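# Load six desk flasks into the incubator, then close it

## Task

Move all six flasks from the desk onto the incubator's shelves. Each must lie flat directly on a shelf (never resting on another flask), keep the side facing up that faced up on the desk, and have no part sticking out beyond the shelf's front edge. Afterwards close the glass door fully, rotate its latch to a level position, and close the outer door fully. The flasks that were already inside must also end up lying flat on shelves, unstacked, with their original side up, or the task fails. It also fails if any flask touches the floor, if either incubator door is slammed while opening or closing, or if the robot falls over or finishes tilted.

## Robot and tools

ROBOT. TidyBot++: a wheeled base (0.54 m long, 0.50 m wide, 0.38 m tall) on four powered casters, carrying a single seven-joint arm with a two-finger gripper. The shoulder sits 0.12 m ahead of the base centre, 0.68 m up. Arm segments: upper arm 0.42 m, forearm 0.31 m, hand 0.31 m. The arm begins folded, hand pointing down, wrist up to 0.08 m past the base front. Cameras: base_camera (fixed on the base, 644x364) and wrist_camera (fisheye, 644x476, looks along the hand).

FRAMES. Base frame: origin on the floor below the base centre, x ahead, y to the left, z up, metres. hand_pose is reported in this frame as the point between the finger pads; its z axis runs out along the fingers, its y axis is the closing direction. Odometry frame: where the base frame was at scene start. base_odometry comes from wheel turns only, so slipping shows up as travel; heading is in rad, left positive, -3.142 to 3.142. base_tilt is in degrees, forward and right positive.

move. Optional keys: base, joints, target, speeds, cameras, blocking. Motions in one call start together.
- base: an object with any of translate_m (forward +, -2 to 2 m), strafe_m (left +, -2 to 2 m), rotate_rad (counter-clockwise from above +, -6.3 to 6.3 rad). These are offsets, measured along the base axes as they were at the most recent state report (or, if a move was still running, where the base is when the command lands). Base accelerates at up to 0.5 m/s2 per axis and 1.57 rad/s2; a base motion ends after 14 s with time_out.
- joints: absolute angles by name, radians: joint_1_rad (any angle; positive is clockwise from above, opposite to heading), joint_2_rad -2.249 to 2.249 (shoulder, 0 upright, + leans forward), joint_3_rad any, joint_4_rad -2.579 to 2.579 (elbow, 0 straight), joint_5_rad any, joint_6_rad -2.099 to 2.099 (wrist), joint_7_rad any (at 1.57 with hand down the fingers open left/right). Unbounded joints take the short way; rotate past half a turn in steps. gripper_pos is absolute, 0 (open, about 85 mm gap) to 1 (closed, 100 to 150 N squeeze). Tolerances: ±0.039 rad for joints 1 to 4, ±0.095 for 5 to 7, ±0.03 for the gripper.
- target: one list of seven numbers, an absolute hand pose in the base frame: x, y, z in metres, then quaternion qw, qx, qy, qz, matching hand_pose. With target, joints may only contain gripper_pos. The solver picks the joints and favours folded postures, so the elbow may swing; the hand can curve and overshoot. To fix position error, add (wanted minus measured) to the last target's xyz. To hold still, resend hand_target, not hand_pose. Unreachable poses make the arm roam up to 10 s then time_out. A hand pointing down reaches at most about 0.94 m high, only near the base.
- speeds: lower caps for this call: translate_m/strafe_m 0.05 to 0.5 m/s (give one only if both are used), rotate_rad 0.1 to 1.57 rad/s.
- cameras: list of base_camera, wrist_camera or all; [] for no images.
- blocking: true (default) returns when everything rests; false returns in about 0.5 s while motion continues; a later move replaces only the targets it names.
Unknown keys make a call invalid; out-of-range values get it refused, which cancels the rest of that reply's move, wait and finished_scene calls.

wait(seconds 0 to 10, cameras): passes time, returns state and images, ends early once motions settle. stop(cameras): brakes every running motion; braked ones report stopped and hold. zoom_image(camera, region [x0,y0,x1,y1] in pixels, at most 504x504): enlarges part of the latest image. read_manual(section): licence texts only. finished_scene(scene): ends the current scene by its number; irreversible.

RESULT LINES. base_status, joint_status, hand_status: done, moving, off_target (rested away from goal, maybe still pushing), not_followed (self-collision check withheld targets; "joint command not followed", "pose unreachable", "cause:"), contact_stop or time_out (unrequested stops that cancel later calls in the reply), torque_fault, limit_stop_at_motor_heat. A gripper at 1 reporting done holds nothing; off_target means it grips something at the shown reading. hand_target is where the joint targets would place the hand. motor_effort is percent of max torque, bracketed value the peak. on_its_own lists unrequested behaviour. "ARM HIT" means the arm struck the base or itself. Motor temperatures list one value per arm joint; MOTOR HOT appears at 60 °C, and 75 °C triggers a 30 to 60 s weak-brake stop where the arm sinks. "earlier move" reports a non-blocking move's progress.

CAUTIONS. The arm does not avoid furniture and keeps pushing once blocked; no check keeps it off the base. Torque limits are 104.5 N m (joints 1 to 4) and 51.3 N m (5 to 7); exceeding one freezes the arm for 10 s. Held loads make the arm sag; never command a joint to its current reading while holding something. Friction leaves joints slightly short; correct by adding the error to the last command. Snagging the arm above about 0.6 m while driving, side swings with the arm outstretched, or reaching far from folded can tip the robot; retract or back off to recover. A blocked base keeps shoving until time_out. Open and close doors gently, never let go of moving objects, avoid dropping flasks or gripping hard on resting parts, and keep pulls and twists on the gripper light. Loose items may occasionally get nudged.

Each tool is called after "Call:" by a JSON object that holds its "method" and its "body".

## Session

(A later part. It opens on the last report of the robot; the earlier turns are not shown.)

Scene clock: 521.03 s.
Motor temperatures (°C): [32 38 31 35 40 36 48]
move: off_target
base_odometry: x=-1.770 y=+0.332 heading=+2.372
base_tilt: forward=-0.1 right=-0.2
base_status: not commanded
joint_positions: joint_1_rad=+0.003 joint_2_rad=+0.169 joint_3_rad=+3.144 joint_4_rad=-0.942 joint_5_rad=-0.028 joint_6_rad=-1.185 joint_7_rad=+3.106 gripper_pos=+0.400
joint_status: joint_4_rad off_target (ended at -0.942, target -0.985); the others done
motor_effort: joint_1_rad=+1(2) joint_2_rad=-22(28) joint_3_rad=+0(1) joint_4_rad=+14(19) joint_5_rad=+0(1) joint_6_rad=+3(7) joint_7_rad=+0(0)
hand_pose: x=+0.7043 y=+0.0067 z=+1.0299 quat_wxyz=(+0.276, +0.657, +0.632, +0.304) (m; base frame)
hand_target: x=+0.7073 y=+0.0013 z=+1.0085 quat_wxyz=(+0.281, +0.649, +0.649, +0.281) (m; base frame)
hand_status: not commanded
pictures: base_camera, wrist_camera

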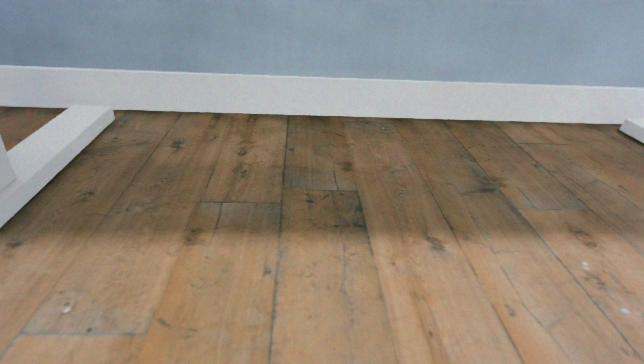

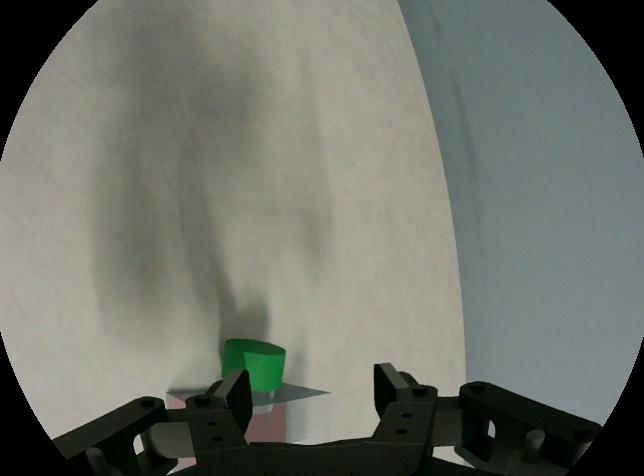

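Call:
{"method": "move", "body": {"joints": {"joint_2_rad": 0.195, "joint_4_rad": -0.86, "joint_6_rad": -1.22}, "cameras": []}}

Call:
{"method": "move", "body": {"base": {"translate_m": -0.055, "strafe_m": -0.007}, "speeds": {"translate_m": 0.15}}}

Call:
{"method": "move", "body": {"joints": {"joint_2_rad": 0.175, "joint_4_rad": -0.985, "joint_6_rad": -1.165}}}

Scene clock: 523.13 s.
Motor temperatures (°C): [32 38 31 35 40 36 48]
move: done
base_odometry: x=-1.770 y=+0.332 heading=+2.372
base_tilt: forward=-0.1 right=-0.2
base_status: not commanded
joint_positions: joint_1_rad=+0.003 joint_2_rad=+0.192 joint_3_rad=+3.144 joint_4_rad=-0.866 joint_5_rad=-0.028 joint_6_rad=-1.197 joint_7_rad=+3.106 gripper_pos=+0.400
joint_status: all done
motor_effort: joint_1_rad=+2(2) joint_2_rad=-28(29) joint_3_rad=+0(0) joint_4_rad=+18(19) joint_5_rad=-1(1) joint_6_rad=+7(7) joint_7_rad=+0(0)
hand_pose: x=+0.7144 y=+0.0067 z=+1.0524 quat_wxyz=(+0.289, +0.651, +0.626, +0.318) (m; base frame)
hand_target: x=+0.7112 y=+0.0013 z=+1.0481 quat_wxyz=(+0.297, +0.642, +0.642, +0.297) (m; base frame)
hand_status: not commanded
pictures: none
No camera images: "cameras" was empty.

Scene clock: 524.07 s.
Motor temperatures (°C): [32 38 31 35 40 36 48]
move: done
base_odometry: x=-1.725 y=+0.299 heading=+2.372
base_tilt: forward=-0.1 right=-0.2
base_status: done
joint_positions: joint_1_rad=+0.002 joint_2_rad=+0.192 joint_3_rad=+3.144 joint_4_rad=-0.864 joint_5_rad=-0.028 joint_6_rad=-1.197 joint_7_rad=+3.106 gripper_pos=+0.400
joint_status: not commanded
motor_effort: joint_1_rad=+2(3) joint_2_rad=-27(32) joint_3_rad=+0(1) joint_4_rad=+18(20) joint_5_rad=-1(1) joint_6_rad=+6(7) joint_7_rad=+0(1)
hand_pose: x=+0.7146 y=+0.0070 z=+1.0533 quat_wxyz=(+0.289, +0.650, +0.626, +0.318) (m; base frame)
hand_target: x=+0.7112 y=+0.0013 z=+1.0481 quat_wxyz=(+0.297, +0.642, +0.642, +0.297) (m; base frame)
hand_status: not commanded
pictures: base_camera, wrist_camera

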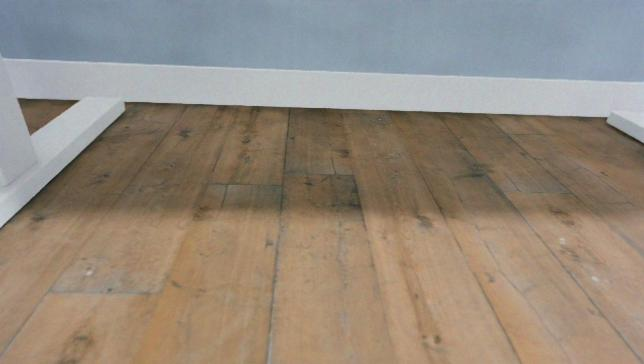

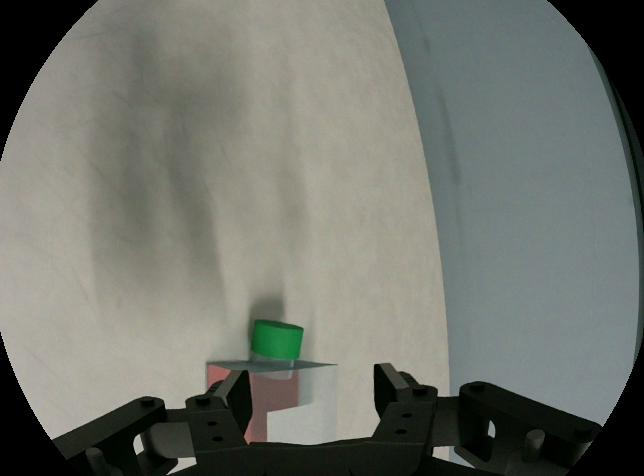

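Scene clock: 525.07 s.
Motor temperatures (°C): [32 38 31 35 40 36 48]
move: done
base_odometry: x=-1.725 y=+0.299 heading=+2.372
base_tilt: forward=-0.1 right=-0.2
base_status: not commanded
joint_positions: joint_1_rad=+0.002 joint_2_rad=+0.189 joint_3_rad=+3.144 joint_4_rad=-0.973 joint_5_rad=-0.028 joint_6_rad=-1.196 joint_7_rad=+3.106 gripper_pos=+0.400
joint_status: all done
motor_effort: joint_1_rad=+2(2) joint_2_rad=-28(30) joint_3_rad=+0(0) joint_4_rad=+19(20) joint_5_rad=-1(2) joint_6_rad=+6(7) joint_7_rad=+0(0)
hand_pose: x=+0.7064 y=+0.0070 z=+0.9994 quat_wxyz=(+0.256, +0.666, +0.640, +0.284) (m; base frame)
hand_target: x=+0.7073 y=+0.0013 z=+1.0085 quat_wxyz=(+0.281, +0.649, +0.649, +0.281) (m; base frame)
hand_status: not commanded
pictures: base_camera, wrist_camera

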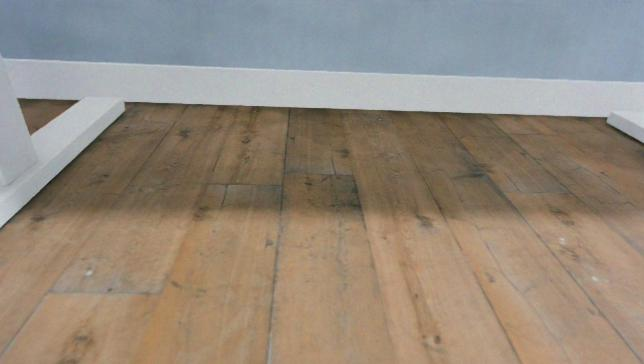

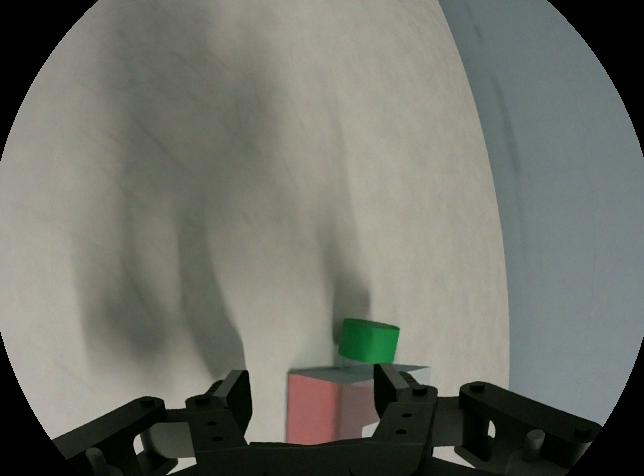

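Call:
{"method": "move", "body": {"joints": {"joint_2_rad": 0.175, "joint_4_rad": -1.018, "joint_6_rad": -1.13, "gripper_pos": 0.5}}}

Call:
{"method": "move", "body": {"base": {"translate_m": 0.035}, "speeds": {"translate_m": 0.08}}}

Scene clock: 531.90 s.
Motor temperatures (°C): [32 38 31 35 40 36 48]
move: done
base_odometry: x=-1.725 y=+0.299 heading=+2.372
base_tilt: forward=-0.1 right=-0.2
base_status: not commanded
joint_positions: joint_1_rad=+0.002 joint_2_rad=+0.188 joint_3_rad=+3.144 joint_4_rad=-1.001 joint_5_rad=-0.028 joint_6_rad=-1.165 joint_7_rad=+3.106 gripper_pos=+0.500
joint_status: all done
motor_effort: joint_1_rad=+2(2) joint_2_rad=-27(29) joint_3_rad=+0(0) joint_4_rad=+18(20) joint_5_rad=-1(1) joint_6_rad=+5(7) joint_7_rad=+0(1)
hand_pose: x=+0.7102 y=+0.0068 z=+0.9924 quat_wxyz=(+0.257, +0.666, +0.640, +0.285) (m; base frame)
hand_target: x=+0.7117 y=+0.0013 z=+0.9994 quat_wxyz=(+0.281, +0.649, +0.649, +0.281) (m; base frame)
hand_status: not commanded
pictures: base_camera, wrist_camera

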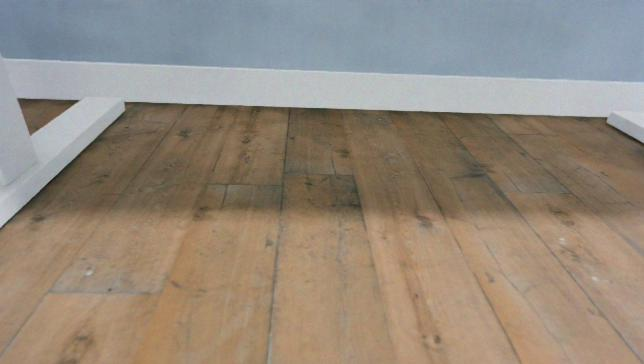

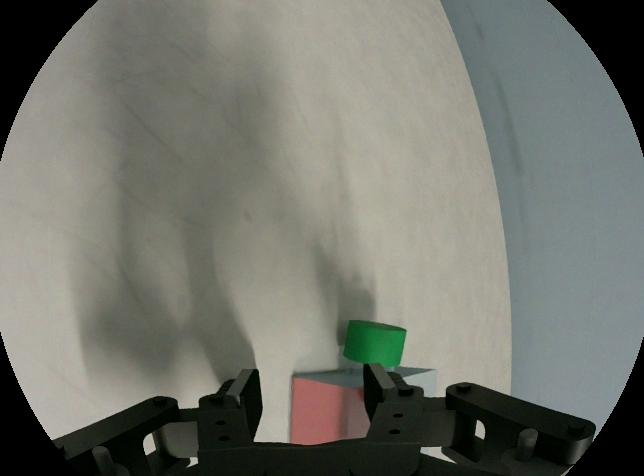

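Scene clock: 532.80 s.
Motor temperatures (°C): [32 38 31 35 40 36 48]
move: done
base_odometry: x=-1.750 y=+0.324 heading=+2.371
base_tilt: forward=-0.1 right=-0.2
base_status: done
joint_positions: joint_1_rad=+0.002 joint_2_rad=+0.184 joint_3_rad=+3.144 joint_4_rad=-1.002 joint_5_rad=-0.028 joint_6_rad=-1.164 joint_7_rad=+3.106 gripper_pos=+0.500
joint_status: not commanded
motor_effort: joint_1_rad=+1(3) joint_2_rad=-28(32) joint_3_rad=+0(1) joint_4_rad=+18(20) joint_5_rad=-1(1) joint_6_rad=+6(7) joint_7_rad=+0(0)
hand_pose: x=+0.7087 y=+0.0068 z=+0.9948 quat_wxyz=(+0.258, +0.665, +0.639, +0.286) (m; base frame)
hand_target: x=+0.7117 y=+0.0013 z=+0.9994 quat_wxyz=(+0.281, +0.649, +0.649, +0.281) (m; base frame)
hand_status: not commanded
pictures: base_camera, wrist_camera

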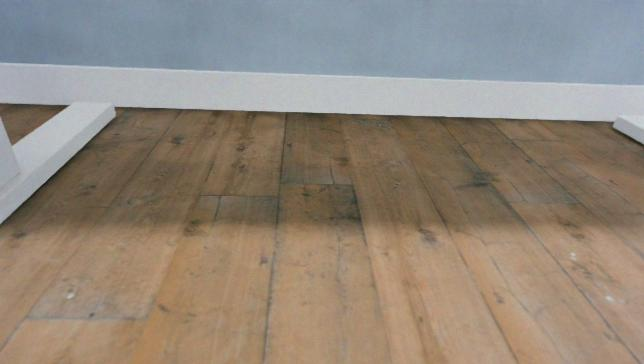

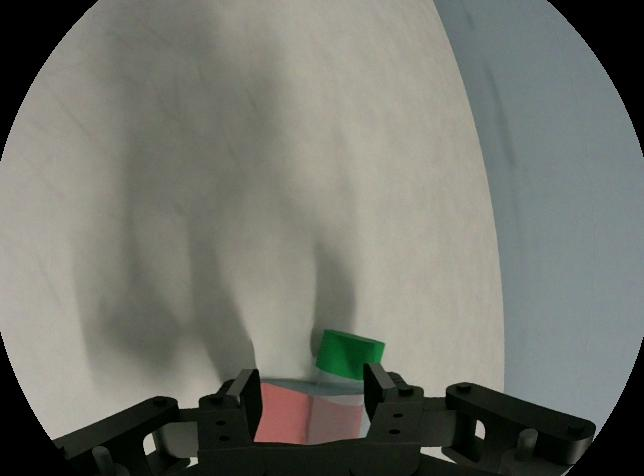

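Call:
{"method": "move", "body": {"base": {"translate_m": -0.03, "strafe_m": 0.01}, "speeds": {"translate_m": 0.1}}}

Scene clock: 534.63 s.
Motor temperatures (°C): [32 38 31 35 40 36 48]
move: done
base_odometry: x=-1.735 y=+0.296 heading=+2.371
base_tilt: forward=-0.1 right=-0.2
base_status: done
joint_positions: joint_1_rad=+0.001 joint_2_rad=+0.178 joint_3_rad=+3.144 joint_4_rad=-1.003 joint_5_rad=-0.028 joint_6_rad=-1.164 joint_7_rad=+3.106 gripper_pos=+0.500
joint_status: not commanded
motor_effort: joint_1_rad=+1(3) joint_2_rad=-27(32) joint_3_rad=+0(2) joint_4_rad=+18(20) joint_5_rad=-1(1) joint_6_rad=+6(7) joint_7_rad=+0(0)
hand_pose: x=+0.7069 y=+0.0074 z=+0.9980 quat_wxyz=(+0.260, +0.664, +0.639, +0.288) (m; base frame)
hand_target: x=+0.7117 y=+0.0013 z=+0.9994 quat_wxyz=(+0.281, +0.649, +0.649, +0.281) (m; base frame)
hand_status: not commanded
pictures: base_camera, wrist_camera

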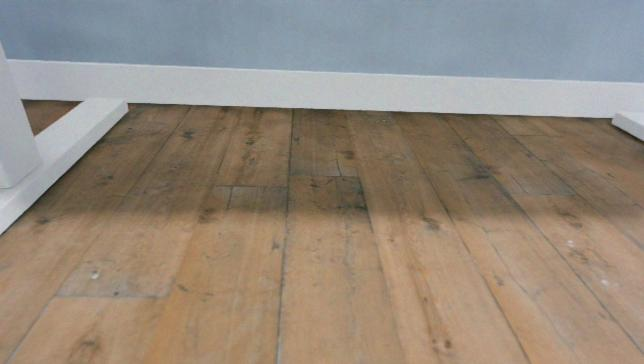

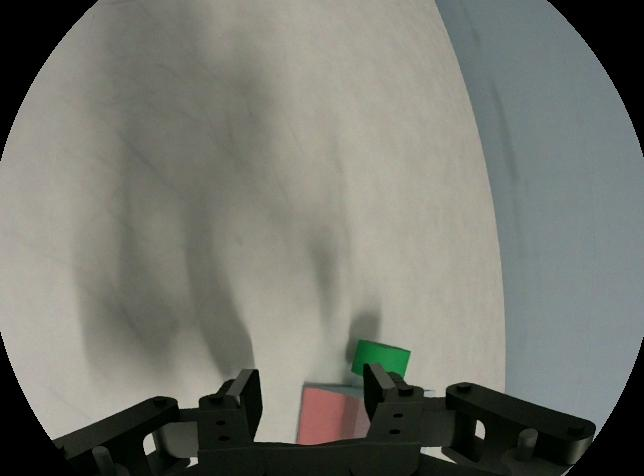

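Call:
{"method": "move", "body": {"base": {"translate_m": 0.05, "strafe_m": -0.002}, "speeds": {"translate_m": 0.08}, "joints": {"gripper_pos": 0.45}}}

Scene clock: 536.33 s.
Motor temperatures (°C): [32 38 31 35 40 36 48]
move: done
base_odometry: x=-1.770 y=+0.332 heading=+2.371
base_tilt: forward=-0.1 right=-0.2
base_status: done
joint_positions: joint_1_rad=+0.001 joint_2_rad=+0.178 joint_3_rad=+3.144 joint_4_rad=-1.003 joint_5_rad=-0.028 joint_6_rad=-1.163 joint_7_rad=+3.106 gripper_pos=+0.450
joint_status: all done
motor_effort: joint_1_rad=+1(3) joint_2_rad=-28(31) joint_3_rad=+0(1) joint_4_rad=+19(19) joint_5_rad=-1(1) joint_6_rad=+6(7) joint_7_rad=+0(1)
hand_pose: x=+0.7072 y=+0.0074 z=+0.9975 quat_wxyz=(+0.260, +0.664, +0.639, +0.288) (m; base frame)
hand_target: x=+0.7117 y=+0.0013 z=+0.9994 quat_wxyz=(+0.281, +0.649, +0.649, +0.281) (m; base frame)
hand_status: not commanded
pictures: base_camera, wrist_camera

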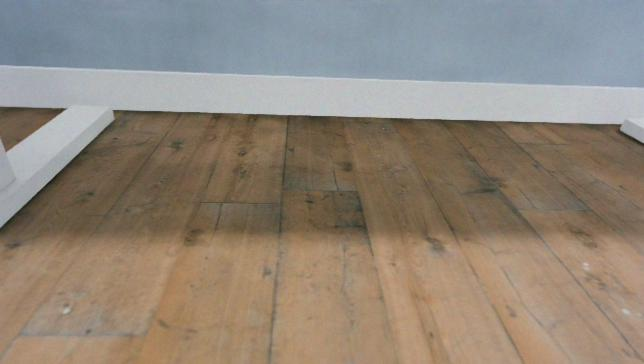

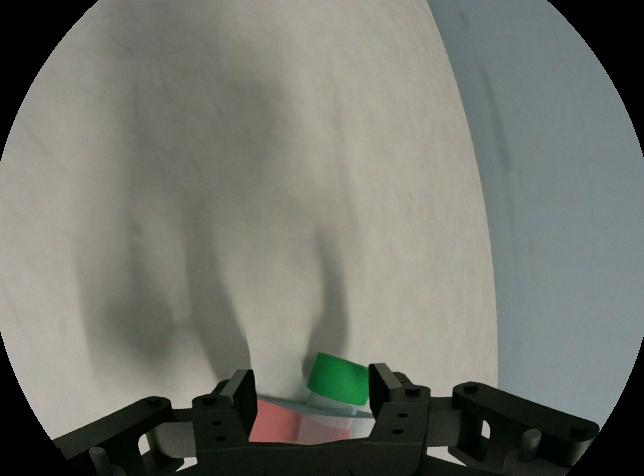

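Call:
{"method": "move", "body": {"base": {"translate_m": -0.012}, "speeds": {"translate_m": 0.1}, "joints": {"joint_7_rad": 2.83}}}

Scene clock: 537.87 s.
Motor temperatures (°C): [32 38 31 35 40 36 48]
move: done
base_odometry: x=-1.761 y=+0.324 heading=+2.371
base_tilt: forward=-0.1 right=-0.2
base_status: done
joint_positions: joint_1_rad=+0.001 joint_2_rad=+0.176 joint_3_rad=+3.144 joint_4_rad=-1.004 joint_5_rad=-0.028 joint_6_rad=-1.163 joint_7_rad=+2.844 gripper_pos=+0.450
joint_status: all done
motor_effort: joint_1_rad=+0(4) joint_2_rad=-27(32) joint_3_rad=+0(1) joint_4_rad=+18(20) joint_5_rad=-1(1) joint_6_rad=+6(7) joint_7_rad=+0(1)
hand_pose: x=+0.7062 y=+0.0076 z=+0.9989 quat_wxyz=(+0.221, +0.742, +0.546, +0.321) (m; base frame)
hand_target: x=+0.7117 y=+0.0013 z=+0.9994 quat_wxyz=(+0.234, +0.742, +0.540, +0.322) (m; base frame)
hand_status: not commanded
pictures: base_camera, wrist_camera

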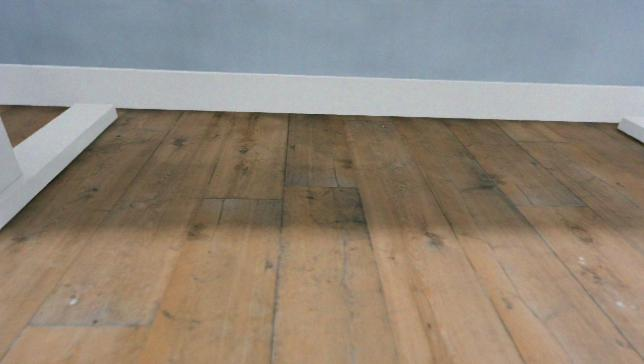

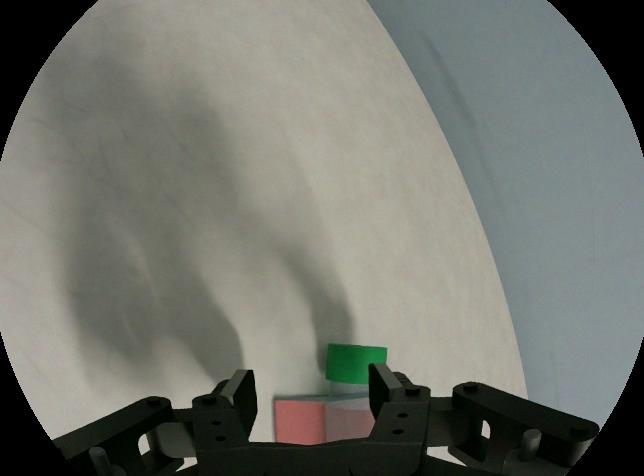

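Call:
{"method": "move", "body": {"base": {"translate_m": 0.029, "strafe_m": -0.003}, "speeds": {"translate_m": 0.08}}}

Scene clock: 539.23 s.
Motor temperatures (°C): [32 38 31 35 40 36 48]
move: done
base_odometry: x=-1.780 y=+0.346 heading=+2.371
base_tilt: forward=-0.1 right=-0.2
base_status: done
joint_positions: joint_1_rad=+0.001 joint_2_rad=+0.177 joint_3_rad=+3.144 joint_4_rad=-1.005 joint_5_rad=-0.028 joint_6_rad=-1.162 joint_7_rad=+2.844 gripper_pos=+0.450
joint_status: not commanded
motor_effort: joint_1_rad=+1(3) joint_2_rad=-27(31) joint_3_rad=+0(1) joint_4_rad=+19(20) joint_5_rad=+0(1) joint_6_rad=+6(7) joint_7_rad=+0(0)
hand_pose: x=+0.7067 y=+0.0077 z=+0.9981 quat_wxyz=(+0.220, +0.742, +0.547, +0.320) (m; base frame)
hand_target: x=+0.7117 y=+0.0013 z=+0.9994 quat_wxyz=(+0.234, +0.742, +0.540, +0.322) (m; base frame)
hand_status: not commanded
pictures: base_camera, wrist_camera

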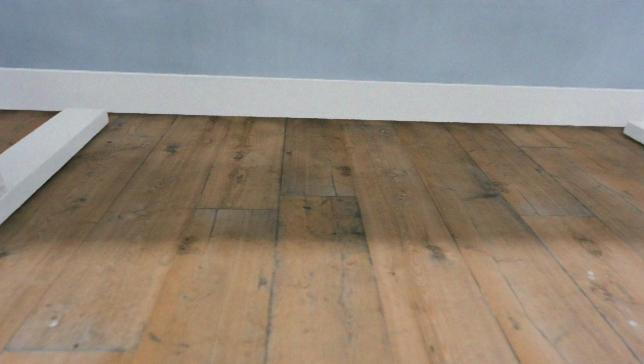

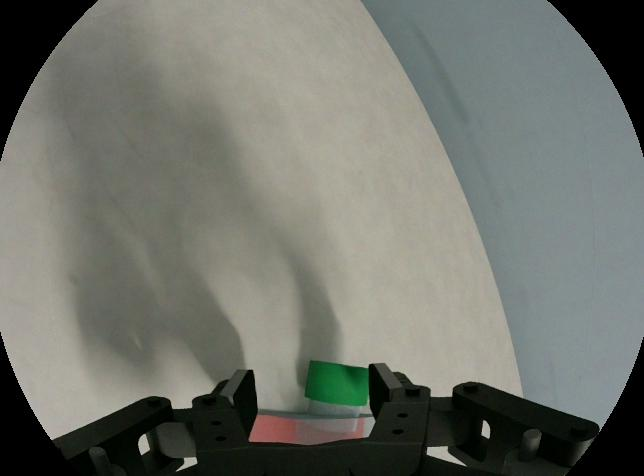

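Call:
{"method": "move", "body": {"joints": {"joint_4_rad": -0.975, "joint_6_rad": -1.235, "joint_2_rad": 0.175}}}

Scene clock: 540.67 s.
Motor temperatures (°C): [32 38 31 35 40 36 48]
move: done
base_odometry: x=-1.780 y=+0.346 heading=+2.371
base_tilt: forward=-0.1 right=-0.2
base_status: not commanded
joint_positions: joint_1_rad=+0.001 joint_2_rad=+0.177 joint_3_rad=+3.144 joint_4_rad=-0.976 joint_5_rad=-0.028 joint_6_rad=-1.216 joint_7_rad=+2.844 gripper_pos=+0.450
joint_status: all done
motor_effort: joint_1_rad=+2(2) joint_2_rad=-28(30) joint_3_rad=+0(0) joint_4_rad=+19(20) joint_5_rad=-1(1) joint_6_rad=+6(7) joint_7_rad=+0(0)
hand_pose: x=+0.6975 y=+0.0079 z=+1.0008 quat_wxyz=(+0.213, +0.745, +0.550, +0.311) (m; base frame)
hand_target: x=+0.6929 y=+0.0013 z=+0.9982 quat_wxyz=(+0.218, +0.751, +0.547, +0.299) (m; base frame)
hand_status: not commanded
pictures: base_camera, wrist_camera

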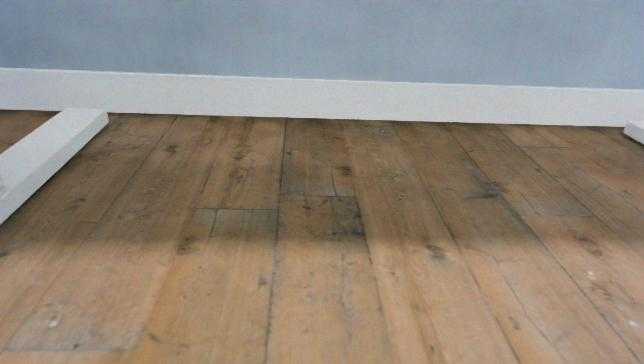

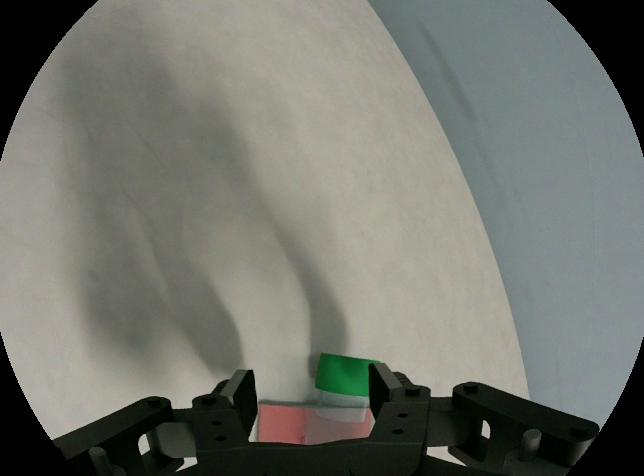

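Call:
{"method": "move", "body": {"joints": {"joint_2_rad": 0.143}}}

Call:
{"method": "move", "body": {"base": {"translate_m": 0.02, "strafe_m": -0.001}, "speeds": {"translate_m": 0.08}}}

Scene clock: 541.70 s.
Motor temperatures (°C): [32 38 31 35 40 36 48]
move: done
base_odometry: x=-1.780 y=+0.346 heading=+2.371
base_tilt: forward=-0.1 right=-0.2
base_status: not commanded
joint_positions: joint_1_rad=+0.001 joint_2_rad=+0.157 joint_3_rad=+3.144 joint_4_rad=-0.976 joint_5_rad=-0.028 joint_6_rad=-1.216 joint_7_rad=+2.844 gripper_pos=+0.450
joint_status: all done
motor_effort: joint_1_rad=+1(2) joint_2_rad=-26(30) joint_3_rad=+0(1) joint_4_rad=+19(20) joint_5_rad=+0(1) joint_6_rad=+6(7) joint_7_rad=+0(0)
hand_pose: x=+0.6911 y=+0.0079 z=+1.0121 quat_wxyz=(+0.219, +0.742, +0.548, +0.318) (m; base frame)
hand_target: x=+0.6825 y=+0.0013 z=+1.0164 quat_wxyz=(+0.226, +0.746, +0.544, +0.311) (m; base frame)
hand_status: not commanded
pictures: base_camera, wrist_camera

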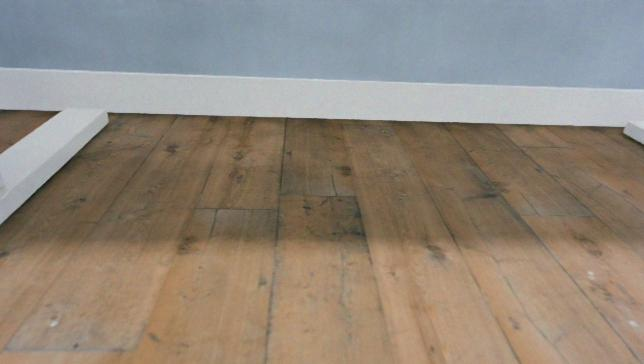

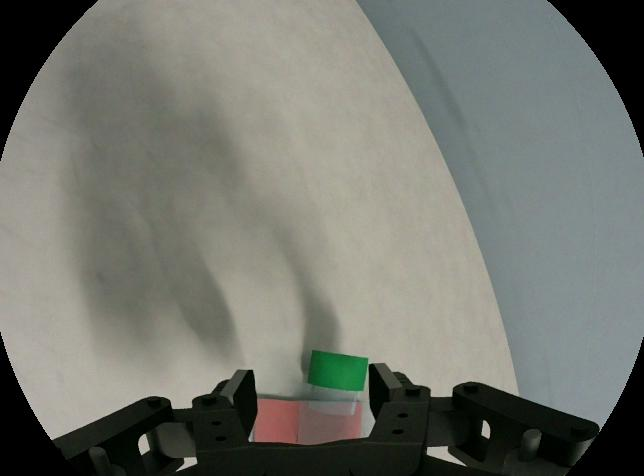

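Scene clock: 542.43 s.
Motor temperatures (°C): [32 38 31 35 40 36 48]
move: done
base_odometry: x=-1.794 y=+0.361 heading=+2.370
base_tilt: forward=-0.1 right=-0.2
base_status: done
joint_positions: joint_1_rad=+0.001 joint_2_rad=+0.153 joint_3_rad=+3.144 joint_4_rad=-0.976 joint_5_rad=-0.028 joint_6_rad=-1.216 joint_7_rad=+2.844 gripper_pos=+0.450
joint_status: not commanded
motor_effort: joint_1_rad=+1(2) joint_2_rad=-26(29) joint_3_rad=+0(1) joint_4_rad=+19(19) joint_5_rad=-1(1) joint_6_rad=+6(7) joint_7_rad=+0(0)
hand_pose: x=+0.6898 y=+0.0079 z=+1.0143 quat_wxyz=(+0.220, +0.742, +0.547, +0.319) (m; base frame)
hand_target: x=+0.6825 y=+0.0013 z=+1.0164 quat_wxyz=(+0.226, +0.746, +0.544, +0.311) (m; base frame)
hand_status: not commanded
pictures: base_camera, wrist_camera

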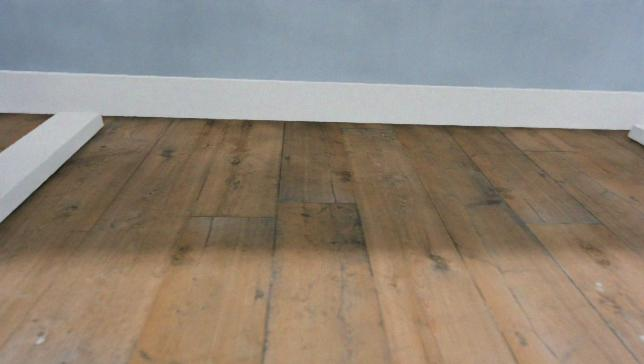

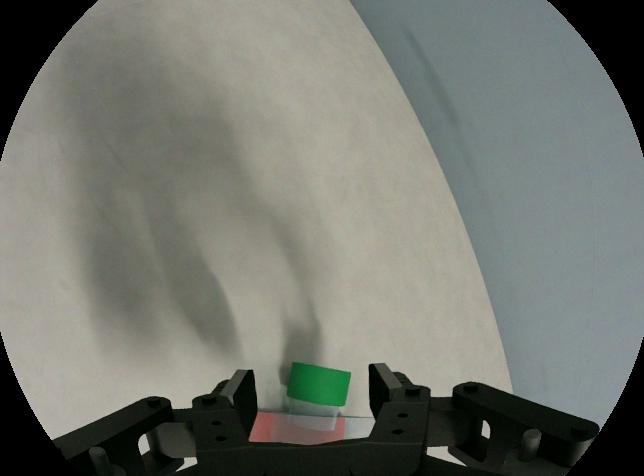

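Call:
{"method": "move", "body": {"joints": {"joint_2_rad": 0.17, "joint_4_rad": -1.025, "joint_6_rad": -1.165, "joint_7_rad": 2.72}, "base": {"translate_m": 0.012}, "speeds": {"translate_m": 0.05}}}

Scene clock: 543.60 s.
Motor temperatures (°C): [32 38 31 35 40 36 48]
move: done
base_odometry: x=-1.803 y=+0.370 heading=+2.370
base_tilt: forward=-0.1 right=-0.2
base_status: done
joint_positions: joint_1_rad=+0.001 joint_2_rad=+0.172 joint_3_rad=+3.144 joint_4_rad=-1.012 joint_5_rad=-0.028 joint_6_rad=-1.185 joint_7_rad=+2.748 gripper_pos=+0.450
joint_status: all done
motor_effort: joint_1_rad=+1(2) joint_2_rad=-27(30) joint_3_rad=+0(1) joint_4_rad=+18(20) joint_5_rad=+0(1) joint_6_rad=+6(7) joint_7_rad=+0(1)
hand_pose: x=+0.6992 y=+0.0078 z=+0.9921 quat_wxyz=(+0.198, +0.771, +0.513, +0.321) (m; base frame)
hand_target: x=+0.7019 y=+0.0013 z=+0.9909 quat_wxyz=(+0.207, +0.776, +0.503, +0.320) (m; base frame)
hand_status: not commanded
pictures: base_camera, wrist_camera

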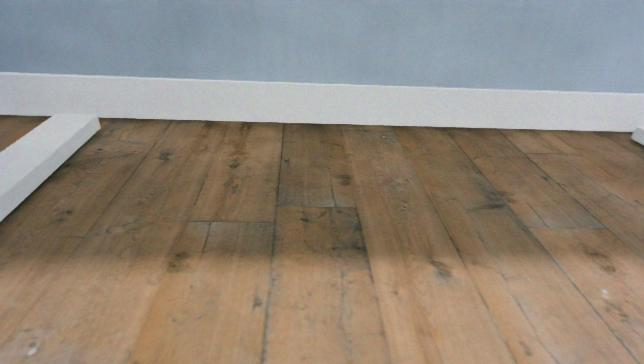

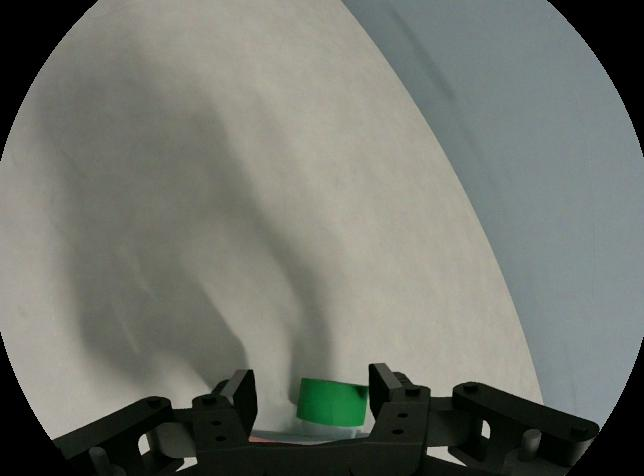

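Call:
{"method": "move", "body": {"joints": {"gripper_pos": 0.6}}}

Call:
{"method": "move", "body": {"joints": {"gripper_pos": 0.85}}}

Scene clock: 544.37 s.
Motor temperatures (°C): [32 38 31 35 40 36 48]
move: done
base_odometry: x=-1.803 y=+0.370 heading=+2.370
base_tilt: forward=-0.1 right=-0.2
base_status: not commanded
joint_positions: joint_1_rad=+0.001 joint_2_rad=+0.170 joint_3_rad=+3.144 joint_4_rad=-1.012 joint_5_rad=-0.028 joint_6_rad=-1.183 joint_7_rad=+2.748 gripper_pos=+0.600
joint_status: all done
motor_effort: joint_1_rad=+1(2) joint_2_rad=-25(27) joint_3_rad=+0(0) joint_4_rad=+17(19) joint_5_rad=-1(1) joint_6_rad=+5(6) joint_7_rad=+0(0)
hand_pose: x=+0.6994 y=+0.0077 z=+0.9937 quat_wxyz=(+0.199, +0.770, +0.513, +0.322) (m; base frame)
hand_target: x=+0.7019 y=+0.0013 z=+0.9909 quat_wxyz=(+0.207, +0.776, +0.503, +0.320) (m; base frame)
hand_status: not commanded
pictures: base_camera, wrist_camera

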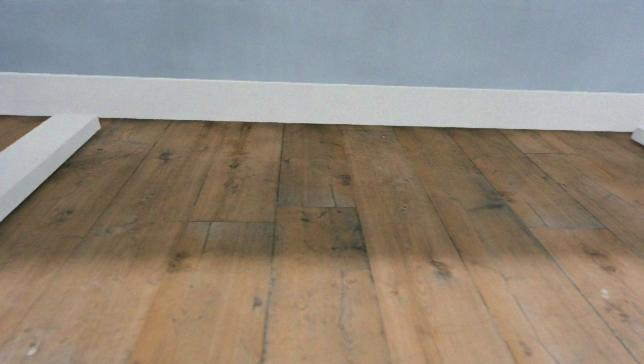

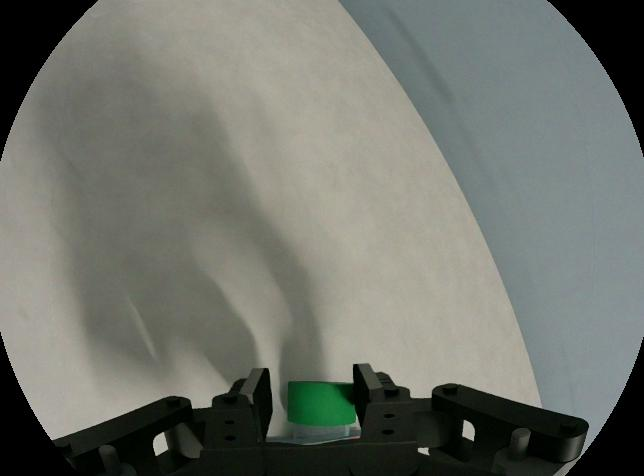

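Scene clock: 545.03 s.
Motor temperatures (°C): [32 38 31 35 40 36 48]
move: done
base_odometry: x=-1.803 y=+0.370 heading=+2.370
base_tilt: forward=-0.1 right=-0.2
base_status: not commanded
joint_positions: joint_1_rad=+0.001 joint_2_rad=+0.163 joint_3_rad=+3.144 joint_4_rad=-1.009 joint_5_rad=-0.028 joint_6_rad=-1.180 joint_7_rad=+2.748 gripper_pos=+0.850
joint_status: all done
motor_effort: joint_1_rad=+1(3) joint_2_rad=-24(26) joint_3_rad=+0(1) joint_4_rad=+17(17) joint_5_rad=+0(1) joint_6_rad=+5(5) joint_7_rad=+0(1)
hand_pose: x=+0.6981 y=+0.0077 z=+0.9997 quat_wxyz=(+0.202, +0.768, +0.512, +0.327) (m; base frame)
hand_target: x=+0.7019 y=+0.0013 z=+0.9909 quat_wxyz=(+0.207, +0.776, +0.503, +0.320) (m; base frame)
hand_status: not commanded
pictures: base_camera, wrist_camera

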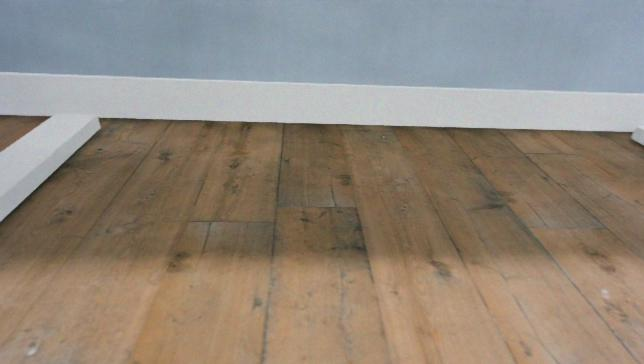

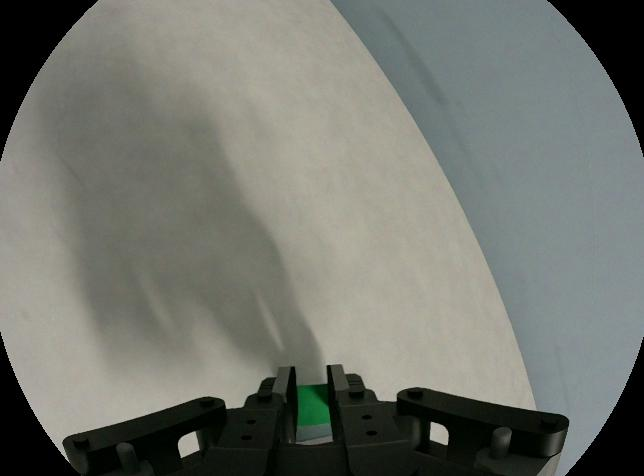

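Call:
{"method": "move", "body": {"joints": {"gripper_pos": 0.5}}}

Call:
{"method": "move", "body": {"joints": {"joint_2_rad": 0.185, "joint_4_rad": -1.055, "joint_6_rad": -1.14}, "base": {"translate_m": 0.008}, "speeds": {"translate_m": 0.05}}}

Scene clock: 546.07 s.
Motor temperatures (°C): [32 38 31 35 40 36 48]
move: done
base_odometry: x=-1.803 y=+0.370 heading=+2.370
base_tilt: forward=-0.1 right=-0.2
base_status: not commanded
joint_positions: joint_1_rad=+0.001 joint_2_rad=+0.163 joint_3_rad=+3.144 joint_4_rad=-1.010 joint_5_rad=-0.028 joint_6_rad=-1.180 joint_7_rad=+2.748 gripper_pos=+0.500
joint_status: all done
motor_effort: joint_1_rad=+1(2) joint_2_rad=-27(27) joint_3_rad=+0(0) joint_4_rad=+19(19) joint_5_rad=+0(1) joint_6_rad=+6(6) joint_7_rad=+0(0)
hand_pose: x=+0.6979 y=+0.0077 z=+0.9991 quat_wxyz=(+0.202, +0.769, +0.512, +0.327) (m; base frame)
hand_target: x=+0.7019 y=+0.0013 z=+0.9909 quat_wxyz=(+0.207, +0.776, +0.503, +0.320) (m; base frame)
hand_status: not commanded
pictures: base_camera, wrist_camera

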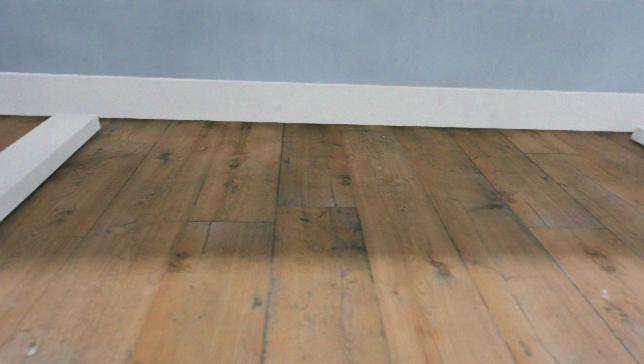

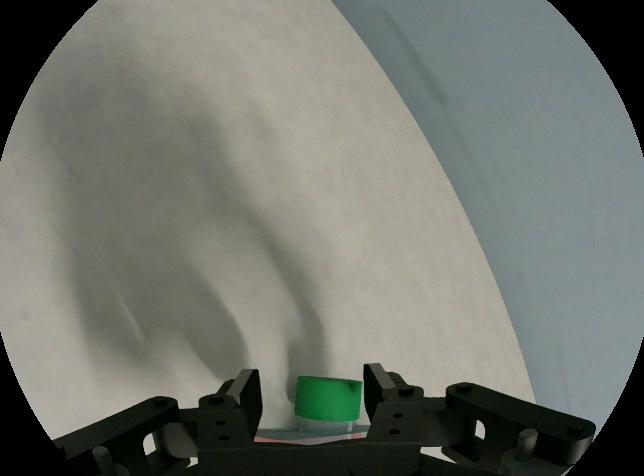

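Scene clock: 546.87 s.
Motor temperatures (°C): [32 38 31 35 40 36 48]
move: done
base_odometry: x=-1.808 y=+0.376 heading=+2.370
base_tilt: forward=-0.1 right=-0.2
base_status: done
joint_positions: joint_1_rad=+0.001 joint_2_rad=+0.170 joint_3_rad=+3.144 joint_4_rad=-1.032 joint_5_rad=-0.028 joint_6_rad=-1.158 joint_7_rad=+2.748 gripper_pos=+0.500
joint_status: all done
motor_effort: joint_1_rad=+2(3) joint_2_rad=-24(29) joint_3_rad=+0(1) joint_4_rad=+17(19) joint_5_rad=+0(2) joint_6_rad=+5(7) joint_7_rad=+0(0)
hand_pose: x=+0.7027 y=+0.0076 z=+0.9890 quat_wxyz=(+0.200, +0.770, +0.512, +0.324) (m; base frame)
hand_target: x=+0.7085 y=+0.0013 z=+0.9722 quat_wxyz=(+0.202, +0.779, +0.505, +0.312) (m; base frame)
hand_status: not commanded
pictures: base_camera, wrist_camera

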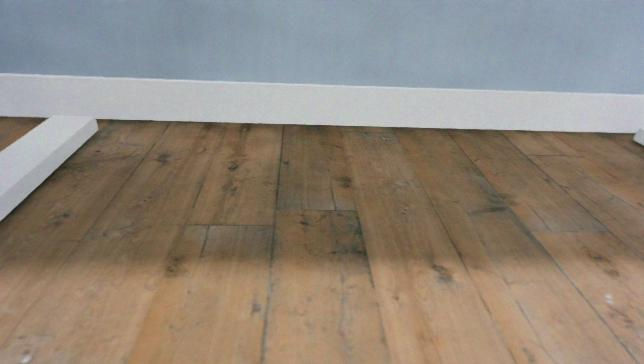

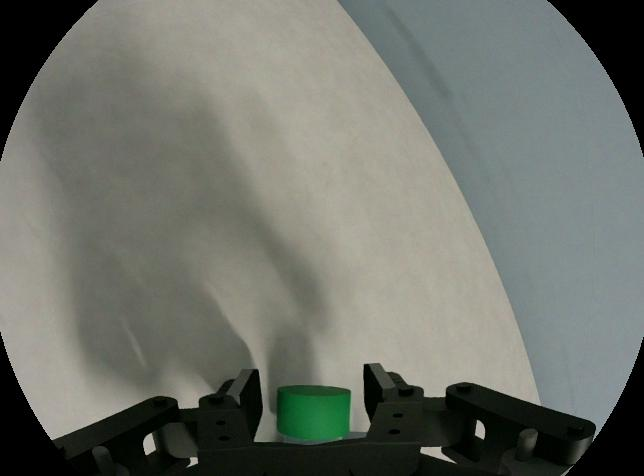

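Call:
{"method": "move", "body": {"joints": {"gripper_pos": 0.85}}}

Scene clock: 547.77 s.
Motor temperatures (°C): [32 38 31 35 40 36 48]
move: off_target
base_odometry: x=-1.808 y=+0.376 heading=+2.370
base_tilt: forward=-0.1 right=-0.2
base_status: not commanded
joint_positions: joint_1_rad=+0.001 joint_2_rad=+0.171 joint_3_rad=+3.144 joint_4_rad=-1.036 joint_5_rad=-0.028 joint_6_rad=-1.157 joint_7_rad=+2.748 gripper_pos=+0.697
joint_status: gripper_pos off_target (ended at +0.697, target +0.850)
motor_effort: joint_1_rad=+2(2) joint_2_rad=-25(27) joint_3_rad=+0(1) joint_4_rad=+17(19) joint_5_rad=+0(1) joint_6_rad=+5(6) joint_7_rad=+0(0)
hand_pose: x=+0.7028 y=+0.0076 z=+0.9866 quat_wxyz=(+0.199, +0.770, +0.512, +0.323) (m; base frame)
hand_target: x=+0.7085 y=+0.0013 z=+0.9722 quat_wxyz=(+0.202, +0.779, +0.505, +0.312) (m; base frame)
hand_status: not commanded
pictures: base_camera, wrist_camera

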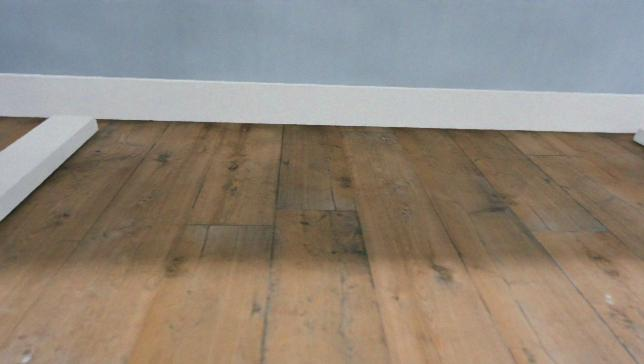

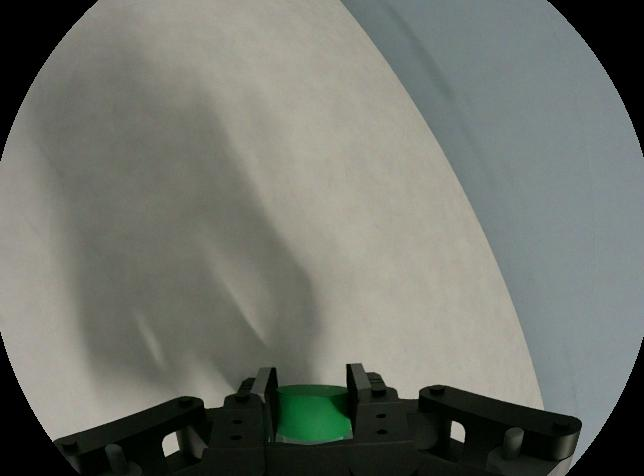

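Call:
{"method": "move", "body": {"joints": {"joint_2_rad": 0.12, "joint_4_rad": -1.03, "joint_6_rad": -1.2}}}

Scene clock: 548.97 s.
Motor temperatures (°C): [32 38 31 35 40 36 48]
move: done
base_odometry: x=-1.808 y=+0.376 heading=+2.370
base_tilt: forward=-0.1 right=-0.2
base_status: not commanded
joint_positions: joint_1_rad=+0.001 joint_2_rad=+0.140 joint_3_rad=+3.144 joint_4_rad=-1.036 joint_5_rad=-0.028 joint_6_rad=-1.179 joint_7_rad=+2.748 gripper_pos=+0.697
joint_status: all done
motor_effort: joint_1_rad=+2(2) joint_2_rad=-27(30) joint_3_rad=+0(0) joint_4_rad=+19(21) joint_5_rad=-1(1) joint_6_rad=+6(7) joint_7_rad=+0(0)
hand_pose: x=+0.6884 y=+0.0077 z=+0.9994 quat_wxyz=(+0.202, +0.769, +0.512, +0.326) (m; base frame)
hand_target: x=+0.6778 y=+0.0013 z=+1.0092 quat_wxyz=(+0.210, +0.775, +0.501, +0.324) (m; base frame)
hand_status: not commanded
pictures: base_camera, wrist_camera

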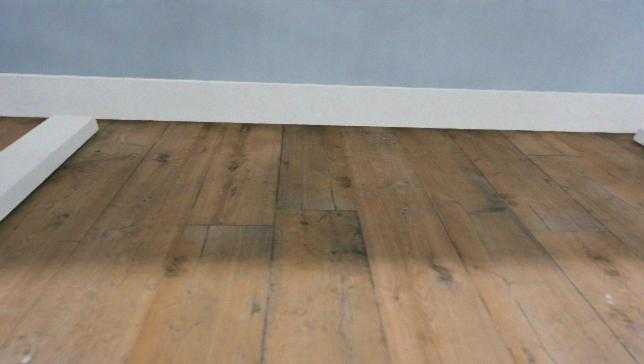

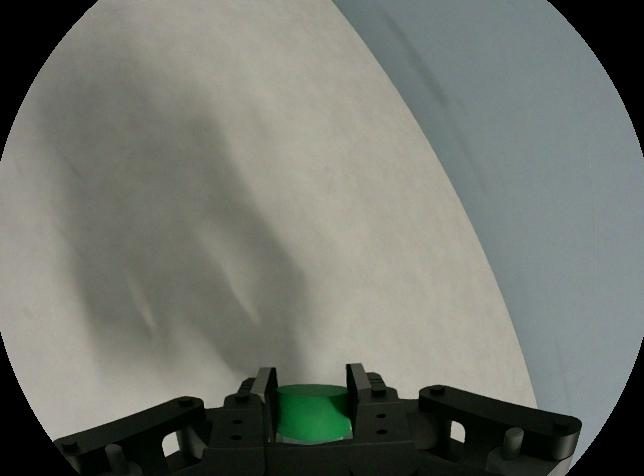

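Call:
{"method": "move", "body": {"joints": {"joint_2_rad": 0.1}, "cameras": []}}

Call:
{"method": "move", "body": {"base": {"translate_m": -0.28, "strafe_m": -0.05}, "speeds": {"translate_m": 0.15}}}

Scene clock: 549.97 s.
Motor temperatures (°C): [32 38 31 35 40 36 48]
move: done
base_odometry: x=-1.808 y=+0.376 heading=+2.370
base_tilt: forward=-0.1 right=-0.2
base_status: not commanded
joint_positions: joint_1_rad=+0.001 joint_2_rad=+0.121 joint_3_rad=+3.144 joint_4_rad=-1.036 joint_5_rad=-0.028 joint_6_rad=-1.179 joint_7_rad=+2.748 gripper_pos=+0.697
joint_status: all done
motor_effort: joint_1_rad=+2(2) joint_2_rad=-26(29) joint_3_rad=+0(0) joint_4_rad=+20(21) joint_5_rad=+0(1) joint_6_rad=+7(7) joint_7_rad=+0(0)
hand_pose: x=+0.6821 y=+0.0077 z=+1.0105 quat_wxyz=(+0.207, +0.766, +0.510, +0.333) (m; base frame)
hand_target: x=+0.6711 y=+0.0013 z=+1.0203 quat_wxyz=(+0.215, +0.771, +0.499, +0.331) (m; base frame)
hand_status: not commanded
pictures: none
No camera images: "cameras" was empty.

Scene clock: 552.47 s.
Motor temperatures (°C): [32 38 31 35 40 36 48]
move: done
base_odometry: x=-1.573 y=+0.216 heading=+2.370
base_tilt: forward=-0.1 right=-0.2
base_status: done
joint_positions: joint_1_rad=+0.001 joint_2_rad=+0.107 joint_3_rad=+3.144 joint_4_rad=-1.036 joint_5_rad=-0.028 joint_6_rad=-1.179 joint_7_rad=+2.748 gripper_pos=+0.697
joint_status: not commanded
motor_effort: joint_1_rad=+2(3) joint_2_rad=-26(33) joint_3_rad=+0(1) joint_4_rad=+19(20) joint_5_rad=-1(1) joint_6_rad=+6(7) joint_7_rad=+0(0)
hand_pose: x=+0.6775 y=+0.0079 z=+1.0185 quat_wxyz=(+0.210, +0.763, +0.508, +0.339) (m; base frame)
hand_target: x=+0.6711 y=+0.0013 z=+1.0203 quat_wxyz=(+0.215, +0.771, +0.499, +0.331) (m; base frame)
hand_status: not commanded
pictures: base_camera, wrist_camera

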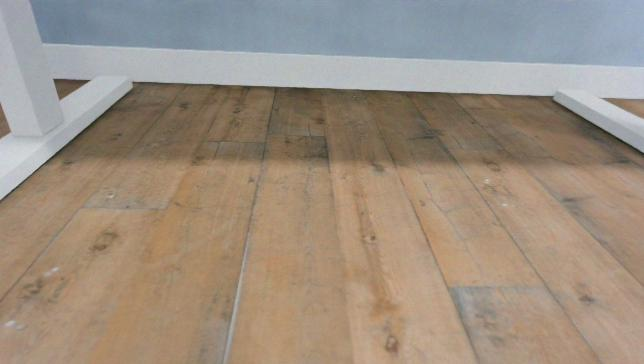

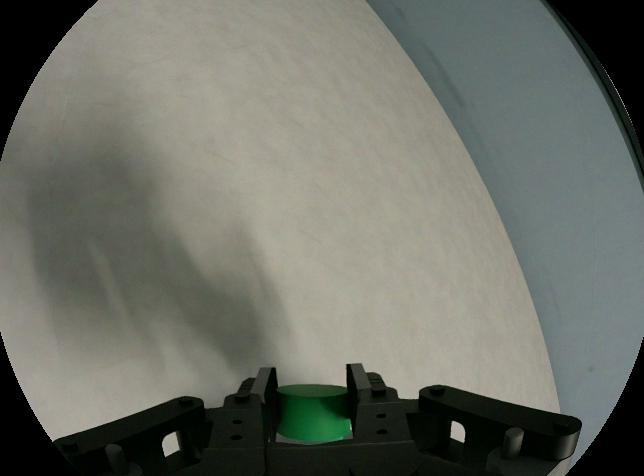

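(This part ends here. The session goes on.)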